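# Move six cart bottles into fridge, close door

## Task

Move all six bottles from the cart into the refrigerator so each one stands upright, then close the refrigerator door completely. The task fails if a glass bottle drops any real distance, if the door is swung open or closed hard enough to slam, or if the robot tips over or is left leaning. At the end, release the gripper and back the robot away.

## Robot and tools

ROBOT. TidyBot++: a mobile base (0.54 m long, 0.50 m wide, 0.38 m high) on four powered casters, carrying one seven-joint arm with a two-finger gripper. The shoulder sits 0.12 m ahead of the base centre, 0.68 m above the floor. Segments: upper arm 0.42 m, forearm 0.31 m, hand 0.31 m to the hand point. The arm begins folded with the hand pointing down. Cameras: base_camera (fixed on the base) and wrist_camera (looks along the hand).

FRAMES. Base frame: origin on the floor below the base centre, x forward, y left, z up, metres. hand_pose is reported in this frame as the point between the finger pads; its z axis runs out along the fingers and the fingers open and close along its y axis. base_odometry is in the odometry frame (the base frame at scene start) and counts wheel turns only, so slip reads as travel; heading in rad, left positive, -3.142 to 3.142. base_tilt is in degrees, forward and right positive.

move. One action per call, built from base, joints, target and optional speeds; the motions start together. Other arguments: cameras (list of base_camera, wrist_camera or all; omitted or null gives all, [] gives none) and blocking (true or omitted waits until everything rests; false returns within about 0.5 s while motion continues).
- base: an object with any of translate_m (forward positive, -2 to 2 m), strafe_m (left positive, -2 to 2 m), rotate_rad (counter-clockwise positive, -6.3 to 6.3 rad). These are offsets relative to where the base last reported itself, measured along its axes at command start; not poses.
- joints: absolute targets by name. joint_1_rad (any angle; positive turns the arm clockwise from above, opposite to heading), joint_2_rad (-2.249 to 2.249, 0 = upper arm vertical, positive leans forward), joint_3_rad (any), joint_4_rad (-2.579 to 2.579, elbow, 0 straight), joint_5_rad (any), joint_6_rad (-2.099 to 2.099, wrist), joint_7_rad (any; with the hand down, positive is counter-clockwise from above, 1.57 opens fingers left-right), gripper_pos (0 fully open to 1 fully closed; pad gap about 85 x (1 - gripper_pos) mm). Unbounded joints take the short way, so send steps under half a turn.
- target: one list of seven numbers [x, y, z, qw, qx, qy, qz], an absolute hand pose in the base frame, metres then unit quaternion. Alongside it, joints may contain only gripper_pos.
- speeds: caps for this action only, keys translate_m and strafe_m (0.05 to 0.5 m/s; when both are used give one) and rotate_rad (0.1 to 1.57 rad/s).
Unknown keys make a call invalid; out-of-range values make it refused, and a refusal cancels the later move, wait and finished_scene calls in that reply.

wait: seconds (0 to 10), cameras as in move. Nothing new is commanded; returns early when running moves finish. wait(0) reports a non-blocking move under the line "earlier move".
stop: cameras only. Brakes all running motions; they report "stopped" and hold.
zoom_image: camera (base_camera or wrist_camera) and region [x0, y0, x1, y1] in pixels of that camera's latest image, top-left origin, at most 504 x 504.
read_manual: section, only "licences"; no motion.
finished_scene: scene, the current scene's number. Ends the scene irreversibly; the goal must hold without the robot.

RESULTS. Each state shows base_odometry, base_tilt, joint_positions, hand_pose, hand_target (hand position if every joint reached its target), gripper_pos, motor_effort (percent of max, bracket = peak in last action), motor temperatures, and "pictures" naming images in order. Status words: "done"; "moving"; "off_target" (rested away from target, may still push); "contact_stop" or "time_out" (an uncommanded stop; later calls in the reply are skipped); "not_followed" with "joint command not followed" (self-collision check, with a "cause:") or "pose unreachable"; "torque_fault" (arm frozen 10 s); "limit_stop_at_motor_heat". on_its_own lists uncommanded behaviour. "ARM HIT" means the arm struck the base or itself. For the gripper closed to 1, "done" means empty, "off_target" means something is held. Hand "done" is within 10 mm and 2 degrees; most target moves end a few cm off. Correct by adding (wanted - hand_pose) to the last target's x, y, z. To hold still, resend hand_target, not hand_pose.

PRACTICE. Use camera images to confirm real positions; readings can be 1-2 cm off. A held bottle makes the arm sag, so correct with the offsets above and never command a joint to the angle it currently reads while loaded. Targets low and close in front of the base, pointing forward, go badly and can hit the base; nothing prevents arm-base contact. The arm does not avoid obstacles and keeps pushing when blocked. Lower bottles gently onto a shelf, watching for hand_pose to stop descending and effort to change, then open the gripper. Move the fridge door slowly with low speeds so it is not slammed. Avoid driving or turning while the arm is caught above about 0.6 m, reaching far out from folded over nearby furniture, or swinging a stretched arm sideways: the robot can tip. Back away to right a lean. Keep base moves clear of furniture; a blocked base pushes until it times out. Limit stretched or loaded holding time: motors overheat at 75 °C (MOTOR HOT appears at 60 °C). Excess gripper force from pulling, twisting or squeezing a resting object is penalised. Finish with the gripper open and the robot withdrawn from the fridge.

Each tool is called after "Emit:" as a command line: name --argument value for each argument, lists and objects as JSON in quotes; but a table of rows of numbers goes row by row, as --pt "numbers of a row", without its own name.

## Session

Emit:
move

Scene clock: 0.00 s.
Motor temperatures (°C): [35 37 32 35 38 38 37]
base_odometry: x=+0.000 y=+0.000 heading=+0.000
base_tilt: forward=+0.3 right=-0.6
base_status: not commanded
joint_positions: joint_1_rad=+0.033 joint_2_rad=-0.306 joint_3_rad=+3.157 joint_4_rad=-2.557 joint_5_rad=-0.041 joint_6_rad=-0.893 joint_7_rad=+1.536 gripper_pos=+0.000
joint_status: not commanded
motor_effort: joint_1_rad=+0 joint_2_rad=-2 joint_3_rad=+1 joint_4_rad=+14 joint_5_rad=+0 joint_6_rad=-1 joint_7_rad=+0
hand_pose: x=+0.2364 y=+0.0061 z=+0.5742 quat_wxyz=(-0.018, +0.998, -0.054, -0.001) (m; base frame)
hand_target: x=+0.2367 y=+0.0061 z=+0.5744 quat_wxyz=(-0.018, +0.998, -0.054, -0.001) (m; base frame)
hand_status: not commanded
pictures: base_camera, wrist_camera

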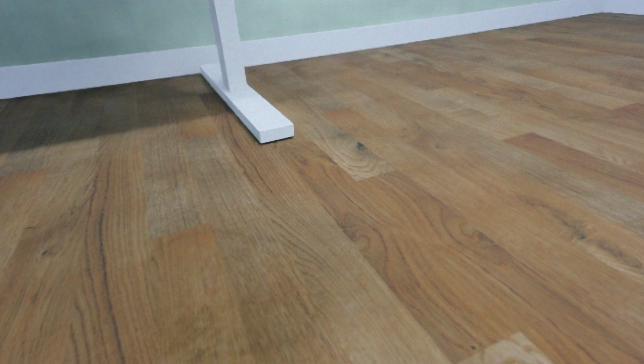

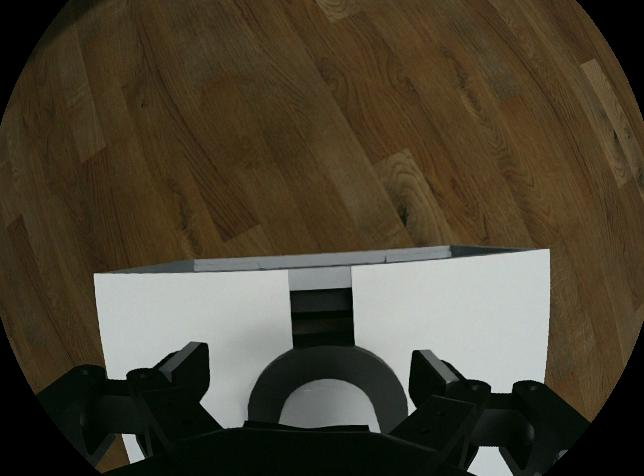

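Emit:
move --joints '{"joint_6_rad": 0.45}'

Emit:
move --base '{"rotate_rad": 1.3}'

Emit:
move --base '{"rotate_rad": 1.3}'

Emit:
move --base '{"rotate_rad": 1.3}'

Emit:
move --base '{"rotate_rad": 1.1}'

Scene clock: 7.20 s.
Motor temperatures (°C): [35 37 32 35 38 38 37]
move: done
base_odometry: x=+0.000 y=+0.000 heading=+0.000
base_tilt: forward=+0.3 right=-0.6
base_status: not commanded
joint_positions: joint_1_rad=+0.033 joint_2_rad=-0.306 joint_3_rad=+3.157 joint_4_rad=-2.557 joint_5_rad=-0.041 joint_6_rad=+0.384 joint_7_rad=+1.536 gripper_pos=+0.000
joint_status: all done
motor_effort: joint_1_rad=+0(1) joint_2_rad=-7(7) joint_3_rad=+1(2) joint_4_rad=+20(20) joint_5_rad=+1(1) joint_6_rad=+7(8) joint_7_rad=+0(1)
hand_pose: x=+0.5337 y=-0.0240 z=+0.7944 quat_wxyz=(-0.003, +0.802, -0.054, +0.595) (m; base frame)
hand_target: x=+0.5392 y=-0.0251 z=+0.8144 quat_wxyz=(-0.002, +0.782, -0.054, +0.621) (m; base frame)
hand_status: not commanded
pictures: base_camera, wrist_camera
camera_calibration:
wrist_camera: T_world_to_cam=[[-0.0876719, -0.995626, -0.0322845, 0.0471182], [-0.259016, 0.0540788, -0.964358, 0.969088], [0.961886, -0.0761849, -0.262624, -0.179737], [0, 0, 0, 1]] pos_world=[0.428026, -0.0191882, 0.888866]

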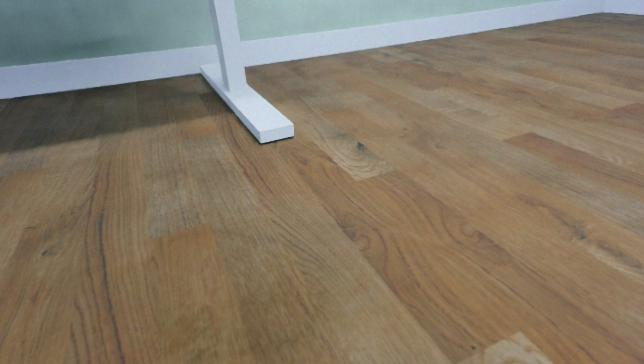

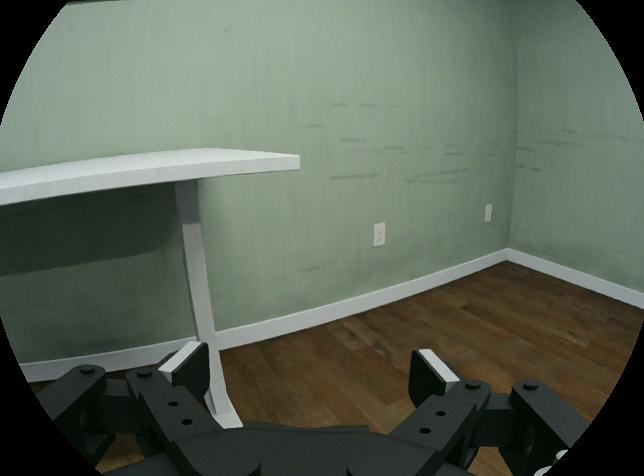

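Scene clock: 9.30 s.
Motor temperatures (°C): [35 37 32 35 38 38 37]
move: done
base_odometry: x=+0.000 y=+0.000 heading=+1.299
base_tilt: forward=+0.3 right=-0.6
base_status: done
joint_positions: joint_1_rad=+0.033 joint_2_rad=-0.306 joint_3_rad=+3.157 joint_4_rad=-2.557 joint_5_rad=-0.041 joint_6_rad=+0.384 joint_7_rad=+1.536 gripper_pos=+0.000
joint_status: not commanded
motor_effort: joint_1_rad=+0(2) joint_2_rad=-7(8) joint_3_rad=+1(2) joint_4_rad=+19(20) joint_5_rad=+0(1) joint_6_rad=+7(7) joint_7_rad=+0(1)
hand_pose: x=+0.5338 y=-0.0239 z=+0.7945 quat_wxyz=(-0.003, +0.802, -0.054, +0.595) (m; base frame)
hand_target: x=+0.5392 y=-0.0251 z=+0.8144 quat_wxyz=(-0.002, +0.782, -0.054, +0.621) (m; base frame)
hand_status: not commanded
pictures: base_camera, wrist_camera
camera_calibration:
wrist_camera: T_world_to_cam=[[-0.0874693, -0.995644, -0.0322921, 0.047101], [-0.258499, 0.0539917, -0.964502, 0.969091], [0.962043, -0.0760168, -0.262096, -0.18024], [0, 0, 0, 1]] pos_world=[0.428028, -0.0191283, 0.888971]

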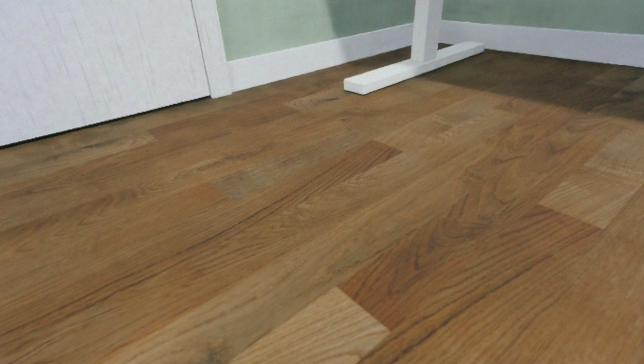

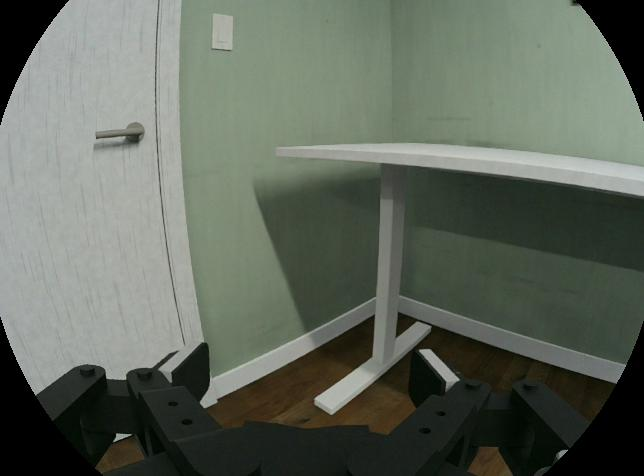

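Scene clock: 11.40 s.
Motor temperatures (°C): [35 37 32 35 38 38 37]
move: done
base_odometry: x=+0.000 y=+0.000 heading=+2.598
base_tilt: forward=+0.4 right=-0.5
base_status: done
joint_positions: joint_1_rad=+0.033 joint_2_rad=-0.306 joint_3_rad=+3.157 joint_4_rad=-2.557 joint_5_rad=-0.041 joint_6_rad=+0.384 joint_7_rad=+1.536 gripper_pos=+0.000
joint_status: not commanded
motor_effort: joint_1_rad=+0(1) joint_2_rad=-7(8) joint_3_rad=+1(2) joint_4_rad=+20(20) joint_5_rad=+0(1) joint_6_rad=+7(7) joint_7_rad=+0(1)
hand_pose: x=+0.5338 y=-0.0239 z=+0.7945 quat_wxyz=(-0.003, +0.802, -0.054, +0.595) (m; base frame)
hand_target: x=+0.5392 y=-0.0251 z=+0.8144 quat_wxyz=(-0.002, +0.782, -0.054, +0.621) (m; base frame)
hand_status: not commanded
pictures: base_camera, wrist_camera
camera_calibration:
wrist_camera: T_world_to_cam=[[-0.0873818, -0.995651, -0.0322929, 0.0470914], [-0.258445, 0.0539652, -0.964517, 0.969092], [0.962066, -0.0759353, -0.262037, -0.180297], [0, 0, 0, 1]] pos_world=[0.428029, -0.0191015, 0.888982]

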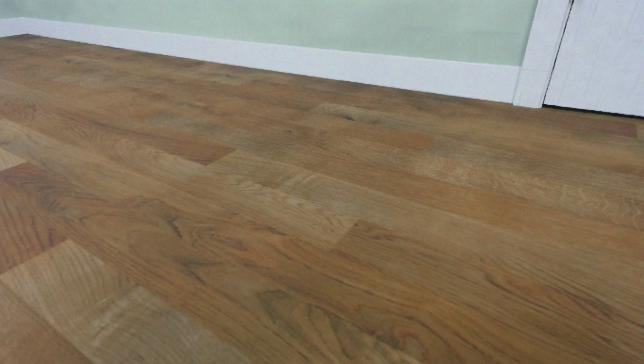

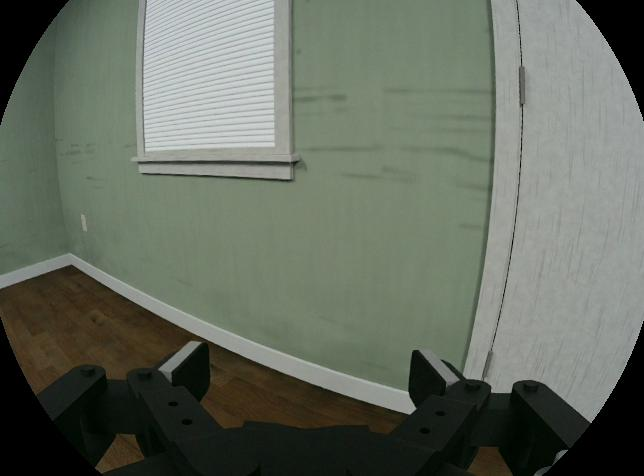

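Scene clock: 13.50 s.
Motor temperatures (°C): [35 37 32 35 38 38 37]
move: done
base_odometry: x=+0.000 y=+0.000 heading=-2.386
base_tilt: forward=+0.4 right=-0.6
base_status: done
joint_positions: joint_1_rad=+0.033 joint_2_rad=-0.306 joint_3_rad=+3.157 joint_4_rad=-2.557 joint_5_rad=-0.041 joint_6_rad=+0.384 joint_7_rad=+1.536 gripper_pos=+0.000
joint_status: not commanded
motor_effort: joint_1_rad=+0(1) joint_2_rad=-7(8) joint_3_rad=+0(2) joint_4_rad=+19(20) joint_5_rad=+0(1) joint_6_rad=+7(7) joint_7_rad=+0(1)
hand_pose: x=+0.5338 y=-0.0238 z=+0.7945 quat_wxyz=(-0.003, +0.802, -0.054, +0.595) (m; base frame)
hand_target: x=+0.5392 y=-0.0251 z=+0.8144 quat_wxyz=(-0.002, +0.782, -0.054, +0.621) (m; base frame)
hand_status: not commanded
pictures: base_camera, wrist_camera
camera_calibration:
wrist_camera: T_world_to_cam=[[-0.0872648, -0.995662, -0.0322929, 0.0470775], [-0.258451, 0.0539348, -0.964517, 0.969093], [0.962075, -0.0758222, -0.262037, -0.180298], [0, 0, 0, 1]] pos_world=[0.428032, -0.0190651, 0.888982]

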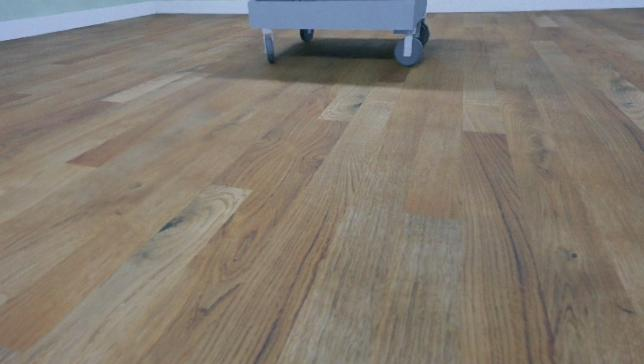

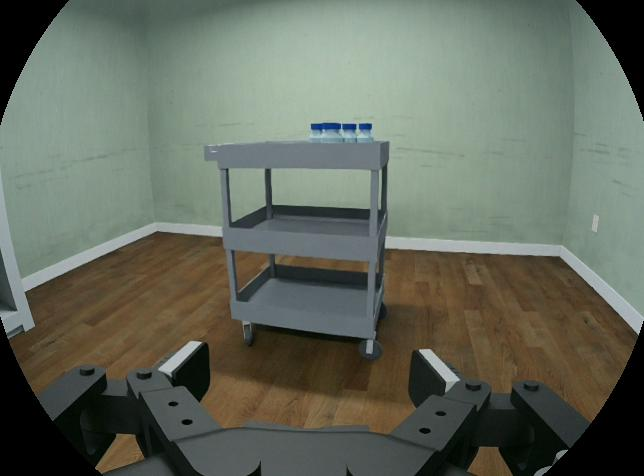

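Scene clock: 15.47 s.
Motor temperatures (°C): [35 37 32 35 38 38 37]
move: done
base_odometry: x=+0.000 y=+0.000 heading=-1.287
base_tilt: forward=+0.4 right=-0.5
base_status: done
joint_positions: joint_1_rad=+0.033 joint_2_rad=-0.306 joint_3_rad=+3.157 joint_4_rad=-2.557 joint_5_rad=-0.041 joint_6_rad=+0.384 joint_7_rad=+1.536 gripper_pos=+0.000
joint_status: not commanded
motor_effort: joint_1_rad=+0(2) joint_2_rad=-7(8) joint_3_rad=+1(2) joint_4_rad=+19(20) joint_5_rad=+0(1) joint_6_rad=+7(7) joint_7_rad=+0(1)
hand_pose: x=+0.5338 y=-0.0238 z=+0.7946 quat_wxyz=(-0.003, +0.802, -0.054, +0.595) (m; base frame)
hand_target: x=+0.5392 y=-0.0251 z=+0.8144 quat_wxyz=(-0.002, +0.782, -0.054, +0.621) (m; base frame)
hand_status: not commanded
pictures: base_camera, wrist_camera
camera_calibration:
wrist_camera: T_world_to_cam=[[-0.0871187, -0.995674, -0.0322937, 0.0470609], [-0.258401, 0.0538931, -0.964533, 0.969094], [0.962102, -0.0756842, -0.261978, -0.180355], [0, 0, 0, 1]] pos_world=[0.428034, -0.0190201, 0.888994]

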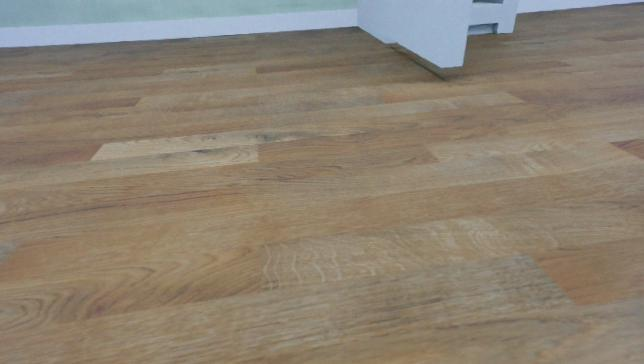

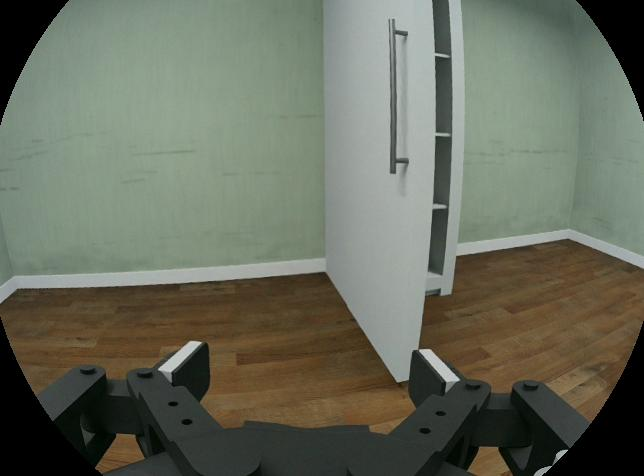

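Emit:
move --base '{"rotate_rad": -0.4}'

Emit:
zoom_image --camera "wrist_camera" --region '[100, 0, 500, 380]'

Scene clock: 22.13 s.
Motor temperatures (°C): [35 37 32 35 37 38 37]
move: done
base_odometry: x=+0.000 y=+0.000 heading=-1.685
base_tilt: forward=+0.4 right=-0.5
base_status: done
joint_positions: joint_1_rad=+0.033 joint_2_rad=-0.306 joint_3_rad=+3.157 joint_4_rad=-2.557 joint_5_rad=-0.041 joint_6_rad=+0.384 joint_7_rad=+1.536 gripper_pos=+0.000
joint_status: not commanded
motor_effort: joint_1_rad=+0(1) joint_2_rad=-7(8) joint_3_rad=+1(2) joint_4_rad=+19(20) joint_5_rad=+0(1) joint_6_rad=+7(7) joint_7_rad=+0(1)
hand_pose: x=+0.5338 y=-0.0239 z=+0.7946 quat_wxyz=(-0.003, +0.802, -0.054, +0.595) (m; base frame)
hand_target: x=+0.5392 y=-0.0251 z=+0.8144 quat_wxyz=(-0.002, +0.782, -0.054, +0.621) (m; base frame)
hand_status: not commanded
pictures: base_camera, wrist_camera
camera_calibration:
wrist_camera: T_world_to_cam=[[-0.0874699, -0.995644, -0.0322937, 0.0471027], [-0.258382, 0.0539842, -0.964533, 0.969091], [0.962075, -0.0760235, -0.261978, -0.180352], [0, 0, 0, 1]] pos_world=[0.428027, -0.0191291, 0.888994]

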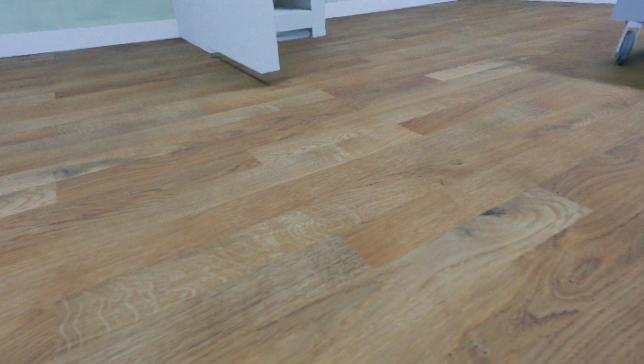

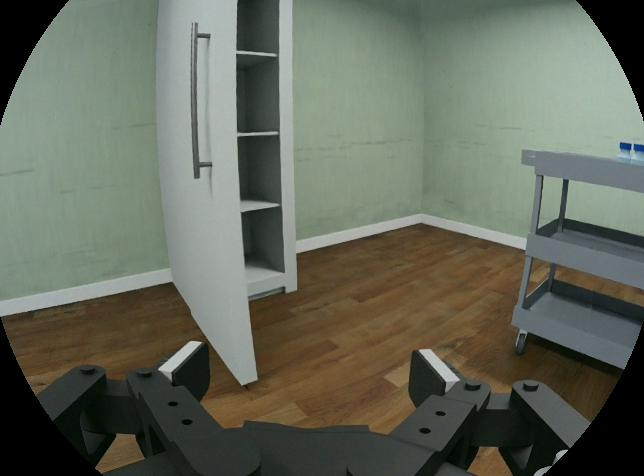

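Scaled by 1.260.

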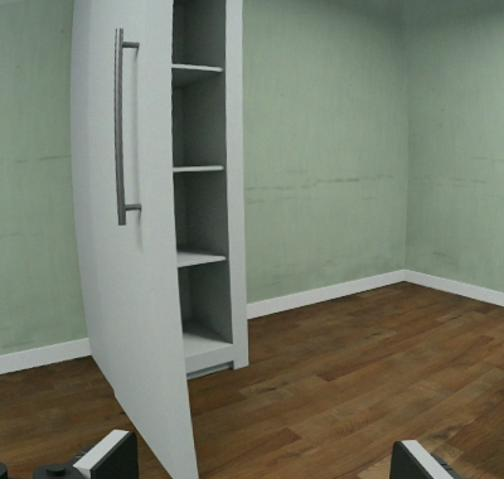

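Emit:
move --base '{"rotate_rad": -1.005}' --joints '{"joint_2_rad": 0.0, "joint_4_rad": -1.57, "joint_6_rad": -0.6, "joint_1_rad": 0.0, "joint_3_rad": 3.1416, "joint_5_rad": 0.0, "joint_7_rad": 1.5708}'

Emit:
move --base '{"translate_m": 0.6, "strafe_m": 0.35}'

Emit:
zoom_image --camera "wrist_camera" --region '[150, 0, 554, 380]'

Scene clock: 63.37 s.
Motor temperatures (°C): [35 36 32 35 37 38 37]
move: done
base_odometry: x=+0.000 y=+0.000 heading=-2.689
base_tilt: forward=+0.4 right=-0.5
base_status: done
joint_positions: joint_1_rad=+0.012 joint_2_rad=-0.018 joint_3_rad=+3.157 joint_4_rad=-1.593 joint_5_rad=-0.041 joint_6_rad=-0.517 joint_7_rad=+1.536 gripper_pos=+0.000
joint_status: all done
motor_effort: joint_1_rad=+0(3) joint_2_rad=-20(21) joint_3_rad=+0(4) joint_4_rad=+23(23) joint_5_rad=+0(1) joint_6_rad=+6(8) joint_7_rad=+0(2)
hand_pose: x=+0.6959 y=-0.0082 z=+0.9468 quat_wxyz=(-0.020, +0.864, -0.037, +0.501) (m; base frame)
hand_target: x=+0.6904 y=+0.0013 z=+0.9273 quat_wxyz=(+0.000, +0.884, +0.000, +0.467) (m; base frame)
hand_status: not commanded
pictures: base_camera, wrist_camera
camera_calibration:
wrist_camera: T_world_to_cam=[[-0.0398779, -0.99863, -0.0338916, 0.0502248], [-0.468604, 0.0486483, -0.882068, 1.22511], [0.882508, -0.0192932, -0.469902, -0.0425118], [0, 0, 0, 1]] pos_world=[0.613612, -0.0102639, 1.06236]

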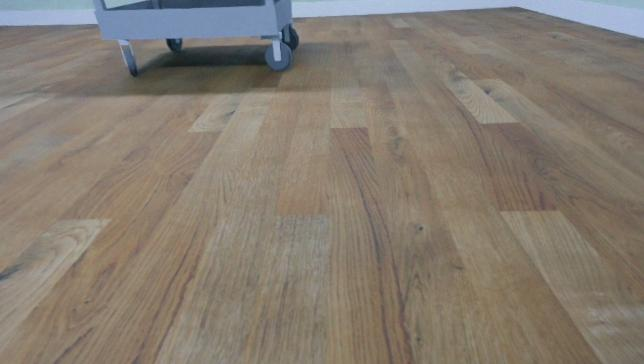

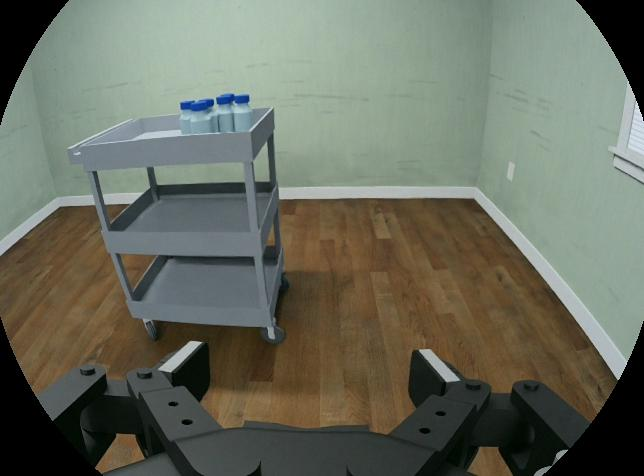

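Scene clock: 65.87 s.
Motor temperatures (°C): [35 36 32 35 37 38 37]
move: done
base_odometry: x=-0.387 y=-0.577 heading=-2.690
base_tilt: forward=+0.3 right=-0.6
base_status: done
joint_positions: joint_1_rad=+0.008 joint_2_rad=-0.002 joint_3_rad=+3.157 joint_4_rad=-1.590 joint_5_rad=-0.041 joint_6_rad=-0.522 joint_7_rad=+1.536 gripper_pos=+0.000
joint_status: not commanded
motor_effort: joint_1_rad=+0(2) joint_2_rad=-22(24) joint_3_rad=+1(2) joint_4_rad=+23(24) joint_5_rad=+0(1) joint_6_rad=+6(7) joint_7_rad=+0(1)
hand_pose: x=+0.6998 y=-0.0061 z=+0.9375 quat_wxyz=(-0.020, +0.869, -0.036, +0.493) (m; base frame)
hand_target: x=+0.6904 y=+0.0013 z=+0.9273 quat_wxyz=(+0.000, +0.884, +0.000, +0.467) (m; base frame)
hand_status: not commanded
pictures: base_camera, wrist_camera
camera_calibration:
wrist_camera: T_world_to_cam=[[-0.0367882, -0.998765, -0.0334032, 0.0495035], [-0.484934, 0.0470685, -0.873283, 1.2219], [0.873777, -0.0159281, -0.486067, -0.0289982], [0, 0, 0, 1]] pos_world=[0.619699, -0.00853247, 1.05462]

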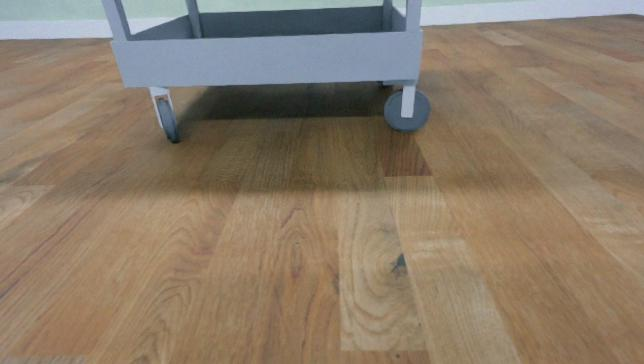

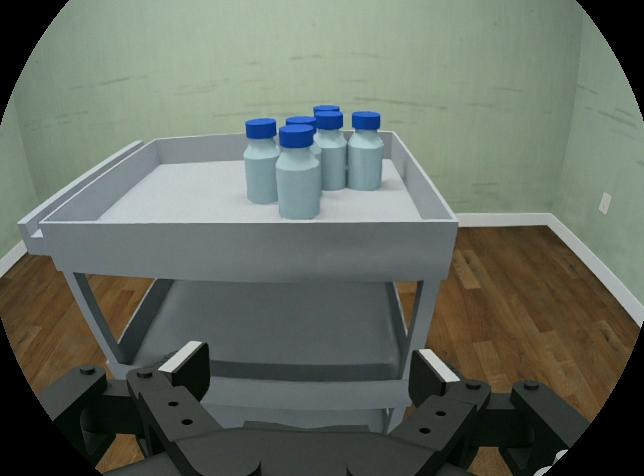

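Scaled by 1.248.

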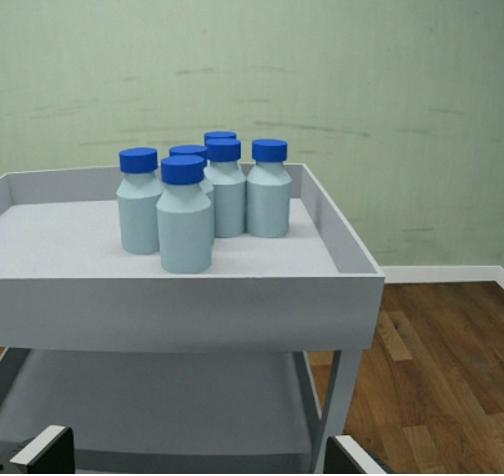

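Emit:
move --joints '{"joint_2_rad": 0.0, "joint_4_rad": -1.3, "joint_6_rad": -1.15, "joint_3_rad": 3.13, "joint_5_rad": 0.03, "joint_7_rad": 1.59}' --base '{"translate_m": 0.2}'

Emit:
zoom_image --camera "wrist_camera" --region '[150, 0, 554, 380]'

Scene clock: 121.83 s.
Motor temperatures (°C): [34 37 32 35 37 38 37]
move: done
base_odometry: x=-0.567 y=-0.665 heading=-2.690
base_tilt: forward=+0.4 right=-0.5
base_status: done
joint_positions: joint_1_rad=+0.008 joint_2_rad=+0.002 joint_3_rad=+3.156 joint_4_rad=-1.321 joint_5_rad=-0.030 joint_6_rad=-1.068 joint_7_rad=+1.553 gripper_pos=+0.000
joint_status: all done
motor_effort: joint_1_rad=+0(1) joint_2_rad=-20(24) joint_3_rad=+1(1) joint_4_rad=+22(24) joint_5_rad=+0(1) joint_6_rad=+4(7) joint_7_rad=+1(2)
hand_pose: x=+0.6371 y=-0.0019 z=+0.9516 quat_wxyz=(-0.014, +0.930, -0.020, +0.366) (m; base frame)
hand_target: x=+0.6203 y=-0.0014 z=+0.9470 quat_wxyz=(+0.016, +0.941, +0.016, +0.339) (m; base frame)
hand_status: not commanded
pictures: base_camera, wrist_camera
camera_calibration:
wrist_camera: T_world_to_cam=[[-0.0120734, -0.999904, -0.00680829, 0.0108546], [-0.709931, 0.0133666, -0.704144, 1.18594], [0.704168, -0.00366796, -0.710024, 0.353894], [0, 0, 0, 1]] pos_world=[0.592865, -0.00370028, 1.08642]

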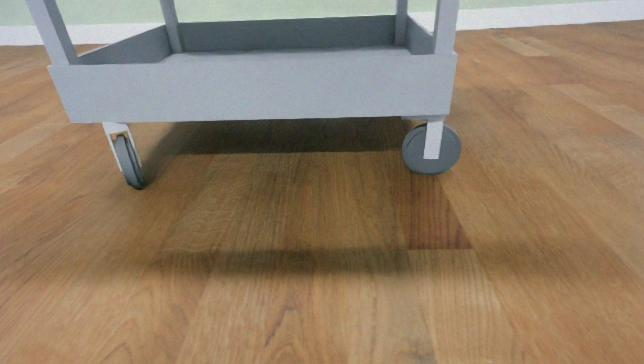

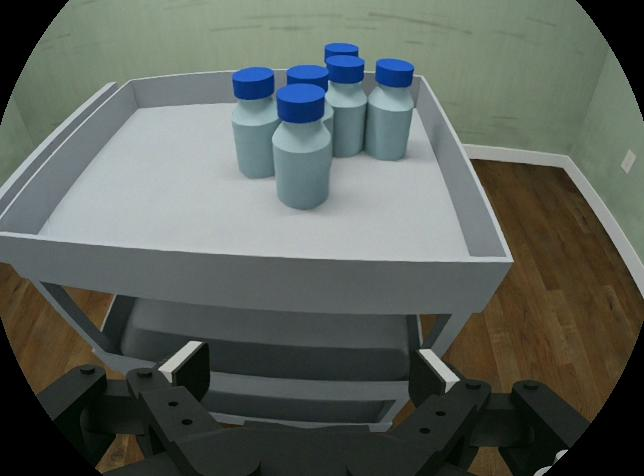

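Scaled by 1.248.

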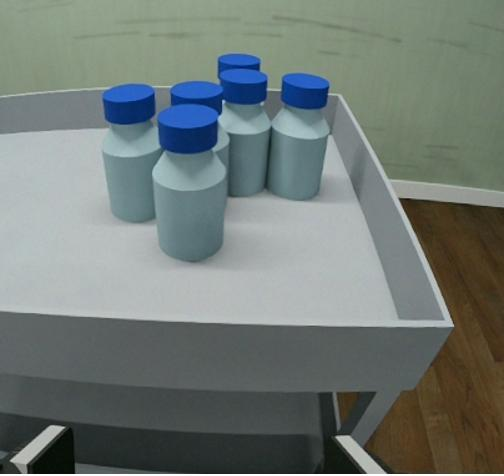

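Emit:
move --joints '{"joint_2_rad": 0.2555, "joint_4_rad": -1.325, "joint_6_rad": -0.58, "joint_5_rad": 0.06, "joint_7_rad": 1.62, "joint_3_rad": 3.12}'

Scene clock: 164.73 s.
Motor temperatures (°C): [34 37 32 35 37 38 37]
move: done
base_odometry: x=-0.567 y=-0.665 heading=-2.690
base_tilt: forward=+0.4 right=-0.6
base_status: not commanded
joint_positions: joint_1_rad=+0.008 joint_2_rad=+0.263 joint_3_rad=+3.146 joint_4_rad=-1.321 joint_5_rad=+0.000 joint_6_rad=-0.651 joint_7_rad=+1.583 gripper_pos=+0.000
joint_status: all done
motor_effort: joint_1_rad=+0(1) joint_2_rad=-30(34) joint_3_rad=+0(1) joint_4_rad=+22(24) joint_5_rad=+0(1) joint_6_rad=+6(6) joint_7_rad=+1(2)
hand_pose: x=+0.7878 y=-0.0064 z=+0.8919 quat_wxyz=(+0.006, +0.899, +0.000, +0.438) (m; base frame)
hand_target: x=+0.7982 y=+0.0041 z=+0.9131 quat_wxyz=(+0.031, +0.881, +0.044, +0.471) (m; base frame)
hand_status: not commanded
pictures: base_camera, wrist_camera
camera_calibration:
wrist_camera: T_world_to_cam=[[0.0056284, -0.998903, 0.0464899, -0.053671], [-0.591237, -0.0408185, -0.805464, 1.24743], [0.806478, -0.0229531, -0.590818, 0.0183591], [0, 0, 0, 1]] pos_world=[0.723022, -0.00227254, 1.0181]

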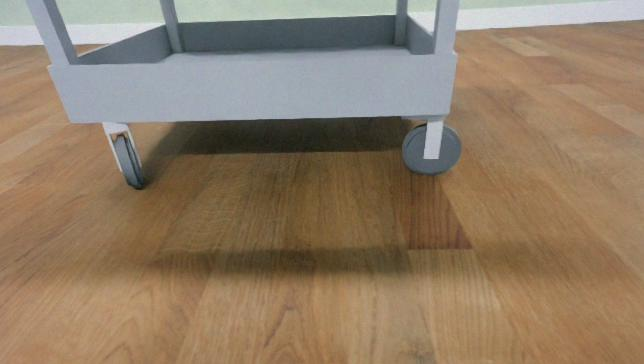

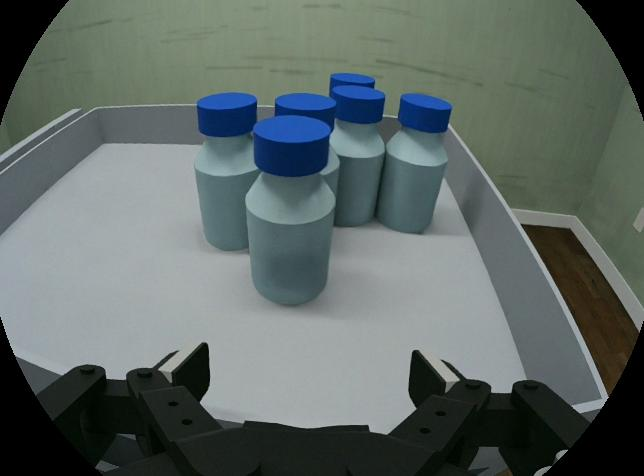

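Emit:
move --joints '{"joint_6_rad": -0.47}' --base '{"translate_m": 0.1, "strafe_m": 0.019}' --speeds '{"translate_m": 0.15}'

Scene clock: 172.87 s.
Motor temperatures (°C): [34 37 32 35 37 38 37]
move: done
base_odometry: x=-0.649 y=-0.725 heading=-2.690
base_tilt: forward=+0.4 right=-0.6
base_status: done
joint_positions: joint_1_rad=+0.008 joint_2_rad=+0.263 joint_3_rad=+3.144 joint_4_rad=-1.321 joint_5_rad=+0.001 joint_6_rad=-0.523 joint_7_rad=+1.584 gripper_pos=+0.000
joint_status: all done
motor_effort: joint_1_rad=+0(2) joint_2_rad=-31(34) joint_3_rad=+0(1) joint_4_rad=+22(24) joint_5_rad=+0(1) joint_6_rad=+6(7) joint_7_rad=+0(1)
hand_pose: x=+0.8102 y=-0.0056 z=+0.9248 quat_wxyz=(+0.006, +0.869, +0.002, +0.494) (m; base frame)
hand_target: x=+0.8156 y=+0.0060 z=+0.9425 quat_wxyz=(+0.030, +0.853, +0.044, +0.518) (m; base frame)
hand_status: not commanded
pictures: base_camera, wrist_camera
camera_calibration:
wrist_camera: T_world_to_cam=[[0.00171689, -0.998781, 0.0493302, -0.0540445], [-0.483697, -0.044005, -0.874128, 1.26353], [0.875234, -0.0223601, -0.483183, -0.135483], [0, 0, 0, 1]] pos_world=[0.729839, -0.0014063, 1.04169]

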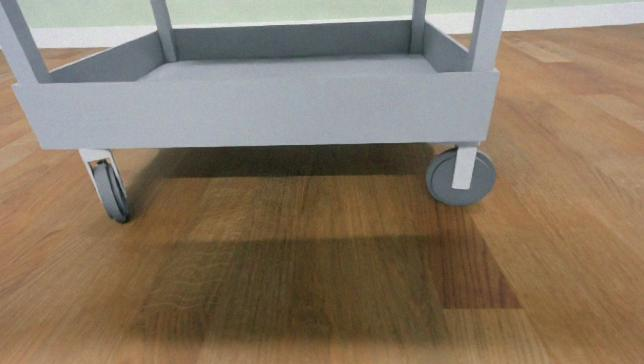

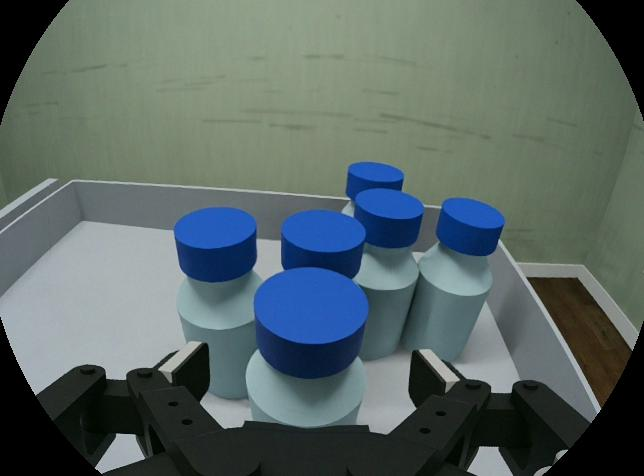

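Emit:
move --base '{"translate_m": 0.035}' --speeds '{"translate_m": 0.1}' --cameras '["wrist_camera"]'

Scene clock: 180.97 s.
Motor temperatures (°C): [34 37 32 35 37 38 37]
move: done
base_odometry: x=-0.681 y=-0.741 heading=-2.690
base_tilt: forward=+0.4 right=-0.6
base_status: done
joint_positions: joint_1_rad=+0.008 joint_2_rad=+0.262 joint_3_rad=+3.143 joint_4_rad=-1.321 joint_5_rad=+0.001 joint_6_rad=-0.523 joint_7_rad=+1.584 gripper_pos=+0.000
joint_status: not commanded
motor_effort: joint_1_rad=+0(2) joint_2_rad=-31(33) joint_3_rad=+0(1) joint_4_rad=+22(23) joint_5_rad=+0(1) joint_6_rad=+6(7) joint_7_rad=+0(1)
hand_pose: x=+0.8099 y=-0.0053 z=+0.9255 quat_wxyz=(+0.006, +0.869, +0.002, +0.495) (m; base frame)
hand_target: x=+0.8156 y=+0.0060 z=+0.9425 quat_wxyz=(+0.030, +0.853, +0.044, +0.518) (m; base frame)
hand_status: not commanded
pictures: wrist_camera
camera_calibration:
wrist_camera: T_world_to_cam=[[0.00224669, -0.998767, 0.0495893, -0.0544518], [-0.482775, -0.0445109, -0.874613, 1.26374], [0.875742, -0.0219755, -0.48228, -0.136157], [0, 0, 0, 1]] pos_world=[0.729464, -0.00112639, 1.04232]

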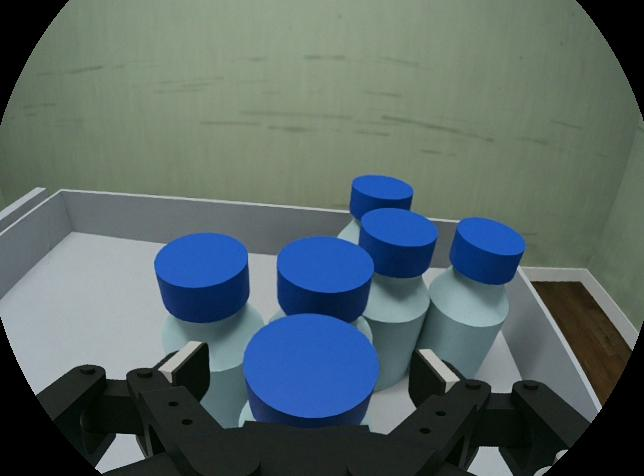

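Emit:
move --joints '{"gripper_pos": 0.55}' --cameras '["wrist_camera"]'

Scene clock: 185.70 s.
Motor temperatures (°C): [34 37 32 35 37 38 37]
move: off_target
base_odometry: x=-0.681 y=-0.741 heading=-2.690
base_tilt: forward=+0.4 right=-0.5
base_status: not commanded
joint_positions: joint_1_rad=+0.008 joint_2_rad=+0.261 joint_3_rad=+3.143 joint_4_rad=-1.322 joint_5_rad=+0.001 joint_6_rad=-0.523 joint_7_rad=+1.584 gripper_pos=+0.435
joint_status: gripper_pos off_target (ended at +0.435, target +0.550)
motor_effort: joint_1_rad=+1(1) joint_2_rad=-30(31) joint_3_rad=+0(1) joint_4_rad=+23(24) joint_5_rad=+1(1) joint_6_rad=+7(8) joint_7_rad=+1(1)
hand_pose: x=+0.8097 y=-0.0052 z=+0.9260 quat_wxyz=(+0.006, +0.869, +0.002, +0.495) (m; base frame)
hand_target: x=+0.8156 y=+0.0060 z=+0.9425 quat_wxyz=(+0.030, +0.853, +0.044, +0.518) (m; base frame)
hand_status: not commanded
pictures: wrist_camera
camera_calibration:
wrist_camera: T_world_to_cam=[[0.00249865, -0.998758, 0.0497631, -0.0547089], [-0.482121, -0.044801, -0.874959, 1.26389], [0.876101, -0.0218056, -0.481634, -0.136615], [0, 0, 0, 1]] pos_world=[0.729172, -0.00099644, 1.04278]

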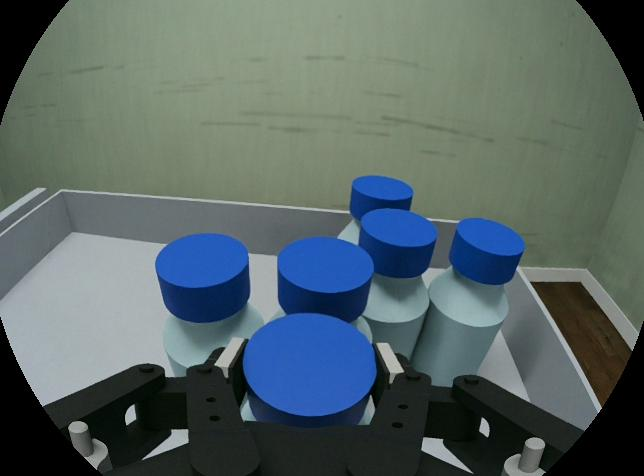

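Emit:
move --joints '{"gripper_pos": 0.75, "joint_2_rad": 0.3, "joint_4_rad": -0.88, "joint_6_rad": -0.98}' --cameras '["wrist_camera"]'

Scene clock: 193.73 s.
Motor temperatures (°C): [34 37 32 35 37 38 37]
move: off_target
base_odometry: x=-0.681 y=-0.741 heading=-2.690
base_tilt: forward=+0.4 right=-0.6
base_status: not commanded
joint_positions: joint_1_rad=+0.008 joint_2_rad=+0.322 joint_3_rad=+3.142 joint_4_rad=-0.923 joint_5_rad=+0.001 joint_6_rad=-0.919 joint_7_rad=+1.585 gripper_pos=+0.435
joint_status: joint_4_rad off_target (ended at -0.923, target -0.880); gripper_pos off_target (ended at +0.435, target +0.750); the others done
motor_effort: joint_1_rad=+0(2) joint_2_rad=-37(40) joint_3_rad=+0(1) joint_4_rad=+26(32) joint_5_rad=+0(1) joint_6_rad=+10(14) joint_7_rad=+0(1)
hand_pose: x=+0.8080 y=-0.0048 z=+1.0077 quat_wxyz=(+0.006, +0.883, +0.002, +0.470) (m; base frame)
hand_target: x=+0.7926 y=-0.0025 z=+1.0310 quat_wxyz=(+0.034, +0.881, +0.032, +0.471) (m; base frame)
hand_status: not commanded
pictures: wrist_camera
camera_calibration:
wrist_camera: T_world_to_cam=[[0.00602934, -0.998757, 0.0494708, -0.0609366], [-0.531979, -0.0450938, -0.845556, 1.34521], [0.846736, -0.0212193, -0.53159, -0.0217217], [0, 0, 0, 1]] pos_world=[0.734385, -0.00066091, 1.12892]

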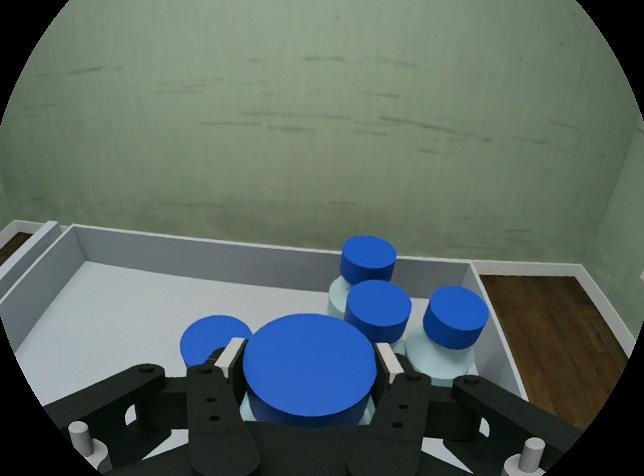

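Emit:
move --joints '{"joint_2_rad": 0.25, "joint_4_rad": -0.80, "joint_6_rad": -1.05}' --cameras '[]'

Emit:
move --base '{"translate_m": -0.25}' --speeds '{"translate_m": 0.3}' --cameras '["wrist_camera"]'

Emit:
move --base '{"rotate_rad": 1.19}' --speeds '{"rotate_rad": 0.8}' --cameras '["wrist_camera"]'

Scene clock: 217.10 s.
Motor temperatures (°C): [34 38 32 35 37 38 37]
move: off_target
base_odometry: x=-0.681 y=-0.741 heading=-2.690
base_tilt: forward=+0.4 right=-0.6
base_status: not commanded
joint_positions: joint_1_rad=+0.008 joint_2_rad=+0.292 joint_3_rad=+3.142 joint_4_rad=-0.844 joint_5_rad=+0.001 joint_6_rad=-0.993 joint_7_rad=+1.585 gripper_pos=+0.435
joint_status: joint_2_rad off_target (ended at +0.292, target +0.250); joint_4_rad off_target (ended at -0.844, target -0.800); the others done
motor_effort: joint_1_rad=+0(1) joint_2_rad=-35(39) joint_3_rad=+0(1) joint_4_rad=+26(28) joint_5_rad=+0(0) joint_6_rad=+10(10) joint_7_rad=+0(1)
hand_pose: x=+0.7892 y=-0.0046 z=+1.0527 quat_wxyz=(+0.006, +0.874, +0.002, +0.485) (m; base frame)
hand_target: x=+0.7642 y=-0.0035 z=+1.0892 quat_wxyz=(+0.035, +0.867, +0.029, +0.497) (m; base frame)
hand_status: not commanded
pictures: none
No camera images: "cameras" was empty.

Scene clock: 218.90 s.
Motor temperatures (°C): [34 38 32 35 37 38 37]
move: done
base_odometry: x=-0.455 y=-0.632 heading=-2.690
base_tilt: forward=+0.3 right=-0.6
base_status: done
joint_positions: joint_1_rad=+0.006 joint_2_rad=+0.285 joint_3_rad=+3.141 joint_4_rad=-0.843 joint_5_rad=+0.005 joint_6_rad=-0.999 joint_7_rad=+1.585 gripper_pos=+0.435
joint_status: not commanded
motor_effort: joint_1_rad=+0(4) joint_2_rad=-35(40) joint_3_rad=+0(2) joint_4_rad=+25(27) joint_5_rad=+0(1) joint_6_rad=+10(11) joint_7_rad=+1(1)
hand_pose: x=+0.7857 y=-0.0035 z=+1.0562 quat_wxyz=(+0.007, +0.874, +0.004, +0.486) (m; base frame)
hand_target: x=+0.7642 y=-0.0035 z=+1.0892 quat_wxyz=(+0.035, +0.867, +0.029, +0.497) (m; base frame)
hand_status: not commanded
pictures: wrist_camera
camera_calibration:
wrist_camera: T_world_to_cam=[[0.00616375, -0.998571, 0.053081, -0.0657791], [-0.500257, -0.0490413, -0.864487, 1.36946], [0.865855, -0.0212256, -0.499844, -0.0255679], [0, 0, 0, 1]] pos_world=[0.707624, 0.000932263, 1.17459]

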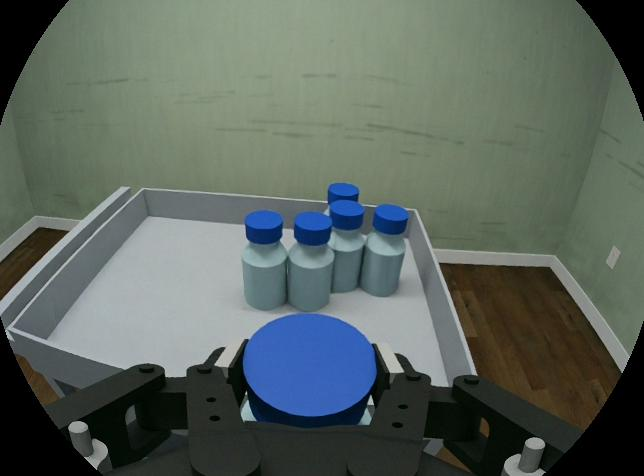

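Scene clock: 221.43 s.
Motor temperatures (°C): [34 38 32 35 37 38 37]
move: done
base_odometry: x=-0.455 y=-0.632 heading=-1.500
base_tilt: forward=+0.4 right=-0.6
base_status: done
joint_positions: joint_1_rad=-0.003 joint_2_rad=+0.285 joint_3_rad=+3.127 joint_4_rad=-0.843 joint_5_rad=+0.014 joint_6_rad=-0.999 joint_7_rad=+1.585 gripper_pos=+0.435
joint_status: not commanded
motor_effort: joint_1_rad=+0(5) joint_2_rad=-35(37) joint_3_rad=+0(3) joint_4_rad=+26(27) joint_5_rad=+0(2) joint_6_rad=+10(10) joint_7_rad=+0(1)
hand_pose: x=+0.7855 y=+0.0074 z=+1.0563 quat_wxyz=(+0.005, +0.874, +0.013, +0.486) (m; base frame)
hand_target: x=+0.7642 y=-0.0035 z=+1.0892 quat_wxyz=(+0.035, +0.867, +0.029, +0.497) (m; base frame)
hand_status: not commanded
pictures: wrist_camera
camera_calibration:
wrist_camera: T_world_to_cam=[[0.0243226, -0.998052, 0.057458, -0.073791], [-0.499209, -0.0619217, -0.864266, 1.36899], [0.86614, -0.00766234, -0.499743, -0.0255676], [0, 0, 0, 1]] pos_world=[0.707354, 0.0109273, 1.17464]

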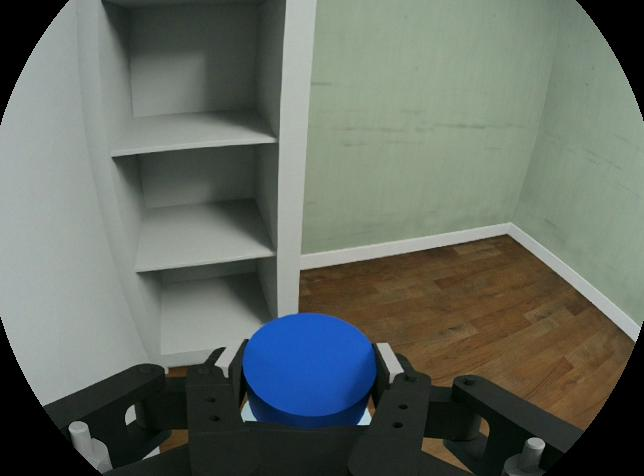

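Emit:
move --base '{"translate_m": 0.668, "strafe_m": -0.162}' --speeds '{"translate_m": 0.3}' --cameras '["wrist_camera"]'

Emit:
move --base '{"rotate_rad": 0.67}' --speeds '{"rotate_rad": 0.6}'

Scene clock: 243.03 s.
Motor temperatures (°C): [34 38 32 35 37 38 37]
move: done
base_odometry: x=-0.570 y=-1.310 heading=-1.499
base_tilt: forward=+0.4 right=-0.5
base_status: done
joint_positions: joint_1_rad=-0.003 joint_2_rad=+0.286 joint_3_rad=+3.127 joint_4_rad=-0.842 joint_5_rad=+0.014 joint_6_rad=-1.000 joint_7_rad=+1.585 gripper_pos=+0.435
joint_status: not commanded
motor_effort: joint_1_rad=-1(2) joint_2_rad=-36(38) joint_3_rad=+0(1) joint_4_rad=+26(27) joint_5_rad=+0(1) joint_6_rad=+10(10) joint_7_rad=+1(1)
hand_pose: x=+0.7859 y=+0.0075 z=+1.0552 quat_wxyz=(+0.004, +0.874, +0.013, +0.485) (m; base frame)
hand_target: x=+0.7642 y=-0.0035 z=+1.0892 quat_wxyz=(+0.035, +0.867, +0.029, +0.497) (m; base frame)
hand_status: not commanded
pictures: wrist_camera
camera_calibration:
wrist_camera: T_world_to_cam=[[0.0244886, -0.99805, 0.0574193, -0.0737935], [-0.50093, -0.0619561, -0.863267, 1.3686], [0.865141, -0.00762292, -0.501471, -0.0238143], [0, 0, 0, 1]] pos_world=[0.707982, 0.0109619, 1.17376]

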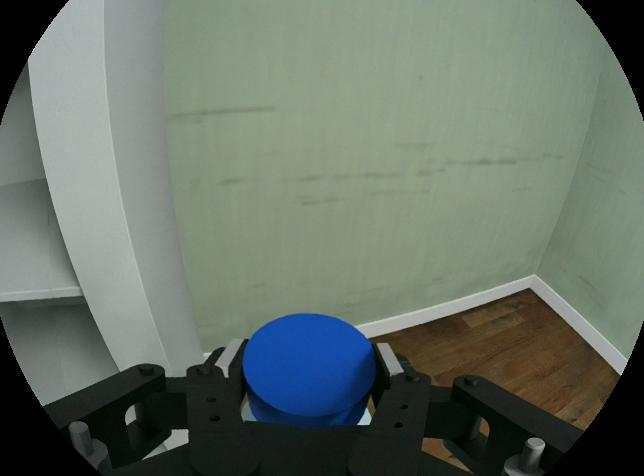

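Scene clock: 245.07 s.
Motor temperatures (°C): [34 38 32 35 37 38 37]
move: done
base_odometry: x=-0.570 y=-1.310 heading=-0.829
base_tilt: forward=+0.4 right=-0.6
base_status: done
joint_positions: joint_1_rad=-0.002 joint_2_rad=+0.286 joint_3_rad=+3.125 joint_4_rad=-0.842 joint_5_rad=+0.017 joint_6_rad=-1.000 joint_7_rad=+1.585 gripper_pos=+0.435
joint_status: not commanded
motor_effort: joint_1_rad=+0(5) joint_2_rad=-35(37) joint_3_rad=+0(4) joint_4_rad=+25(26) joint_5_rad=+0(2) joint_6_rad=+10(10) joint_7_rad=+0(1)
hand_pose: x=+0.7859 y=+0.0073 z=+1.0552 quat_wxyz=(+0.005, +0.874, +0.014, +0.485) (m; base frame)
hand_target: x=+0.7642 y=-0.0035 z=+1.0892 quat_wxyz=(+0.035, +0.867, +0.029, +0.497) (m; base frame)
hand_status: not commanded
pictures: base_camera, wrist_camera
camera_calibration:
wrist_camera: T_world_to_cam=[[0.0246172, -0.997924, 0.0595171, -0.0762558], [-0.500938, -0.063835, -0.863126, 1.36844], [0.865133, -0.00856671, -0.50147, -0.0238083], [0, 0, 0, 1]] pos_world=[0.707978, 0.0110528, 1.17373]

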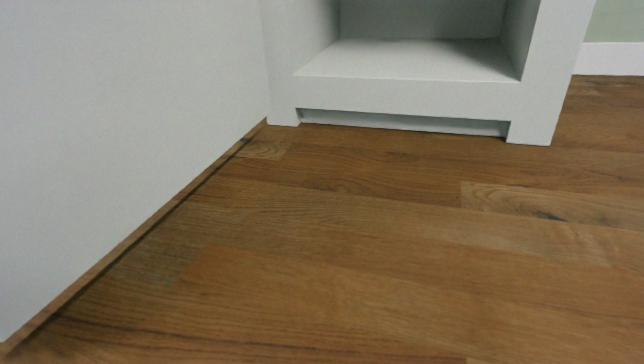

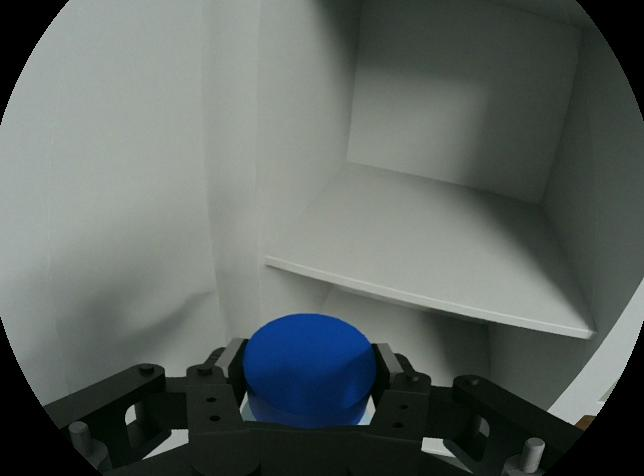

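Emit:
move --base '{"translate_m": 0.44, "strafe_m": -0.10}' --speeds '{"translate_m": 0.15}'

Scene clock: 271.20 s.
Motor temperatures (°C): [34 38 32 36 37 38 36]
move: done
base_odometry: x=-0.346 y=-1.702 heading=-0.828
base_tilt: forward=+0.4 right=-0.6
base_status: done
joint_positions: joint_1_rad=-0.002 joint_2_rad=+0.288 joint_3_rad=+3.125 joint_4_rad=-0.842 joint_5_rad=+0.017 joint_6_rad=-1.001 joint_7_rad=+1.585 gripper_pos=+0.435
joint_status: not commanded
motor_effort: joint_1_rad=+0(2) joint_2_rad=-36(39) joint_3_rad=+0(1) joint_4_rad=+26(27) joint_5_rad=+0(1) joint_6_rad=+10(11) joint_7_rad=+0(1)
hand_pose: x=+0.7863 y=+0.0074 z=+1.0542 quat_wxyz=(+0.005, +0.875, +0.014, +0.484) (m; base frame)
hand_target: x=+0.7642 y=-0.0035 z=+1.0892 quat_wxyz=(+0.035, +0.867, +0.029, +0.497) (m; base frame)
hand_status: not commanded
pictures: base_camera, wrist_camera
camera_calibration:
wrist_camera: T_world_to_cam=[[0.024814, -0.997921, 0.0594759, -0.0762606], [-0.502657, -0.0638813, -0.862122, 1.36805], [0.86413, -0.00850328, -0.503198, -0.0220379], [0, 0, 0, 1]] pos_world=[0.708595, 0.0111032, 1.17287]

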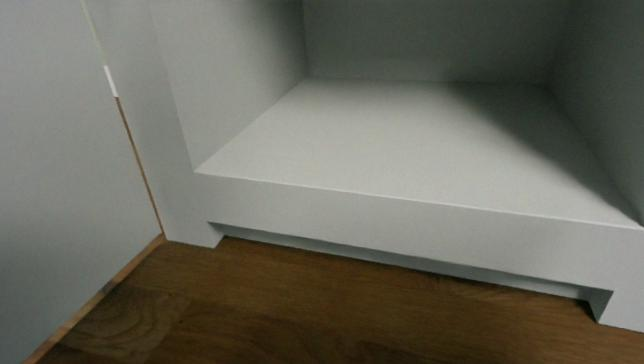

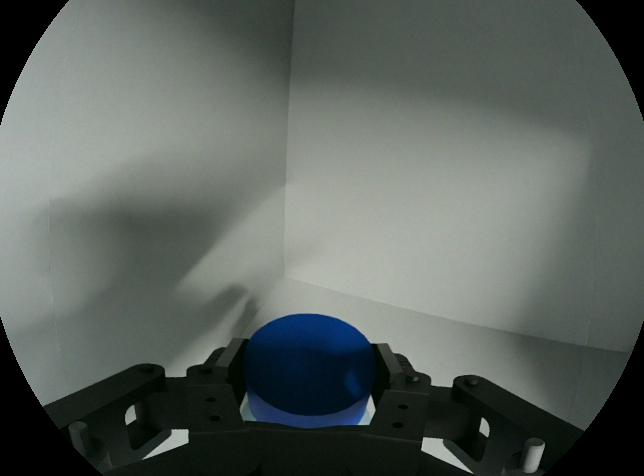

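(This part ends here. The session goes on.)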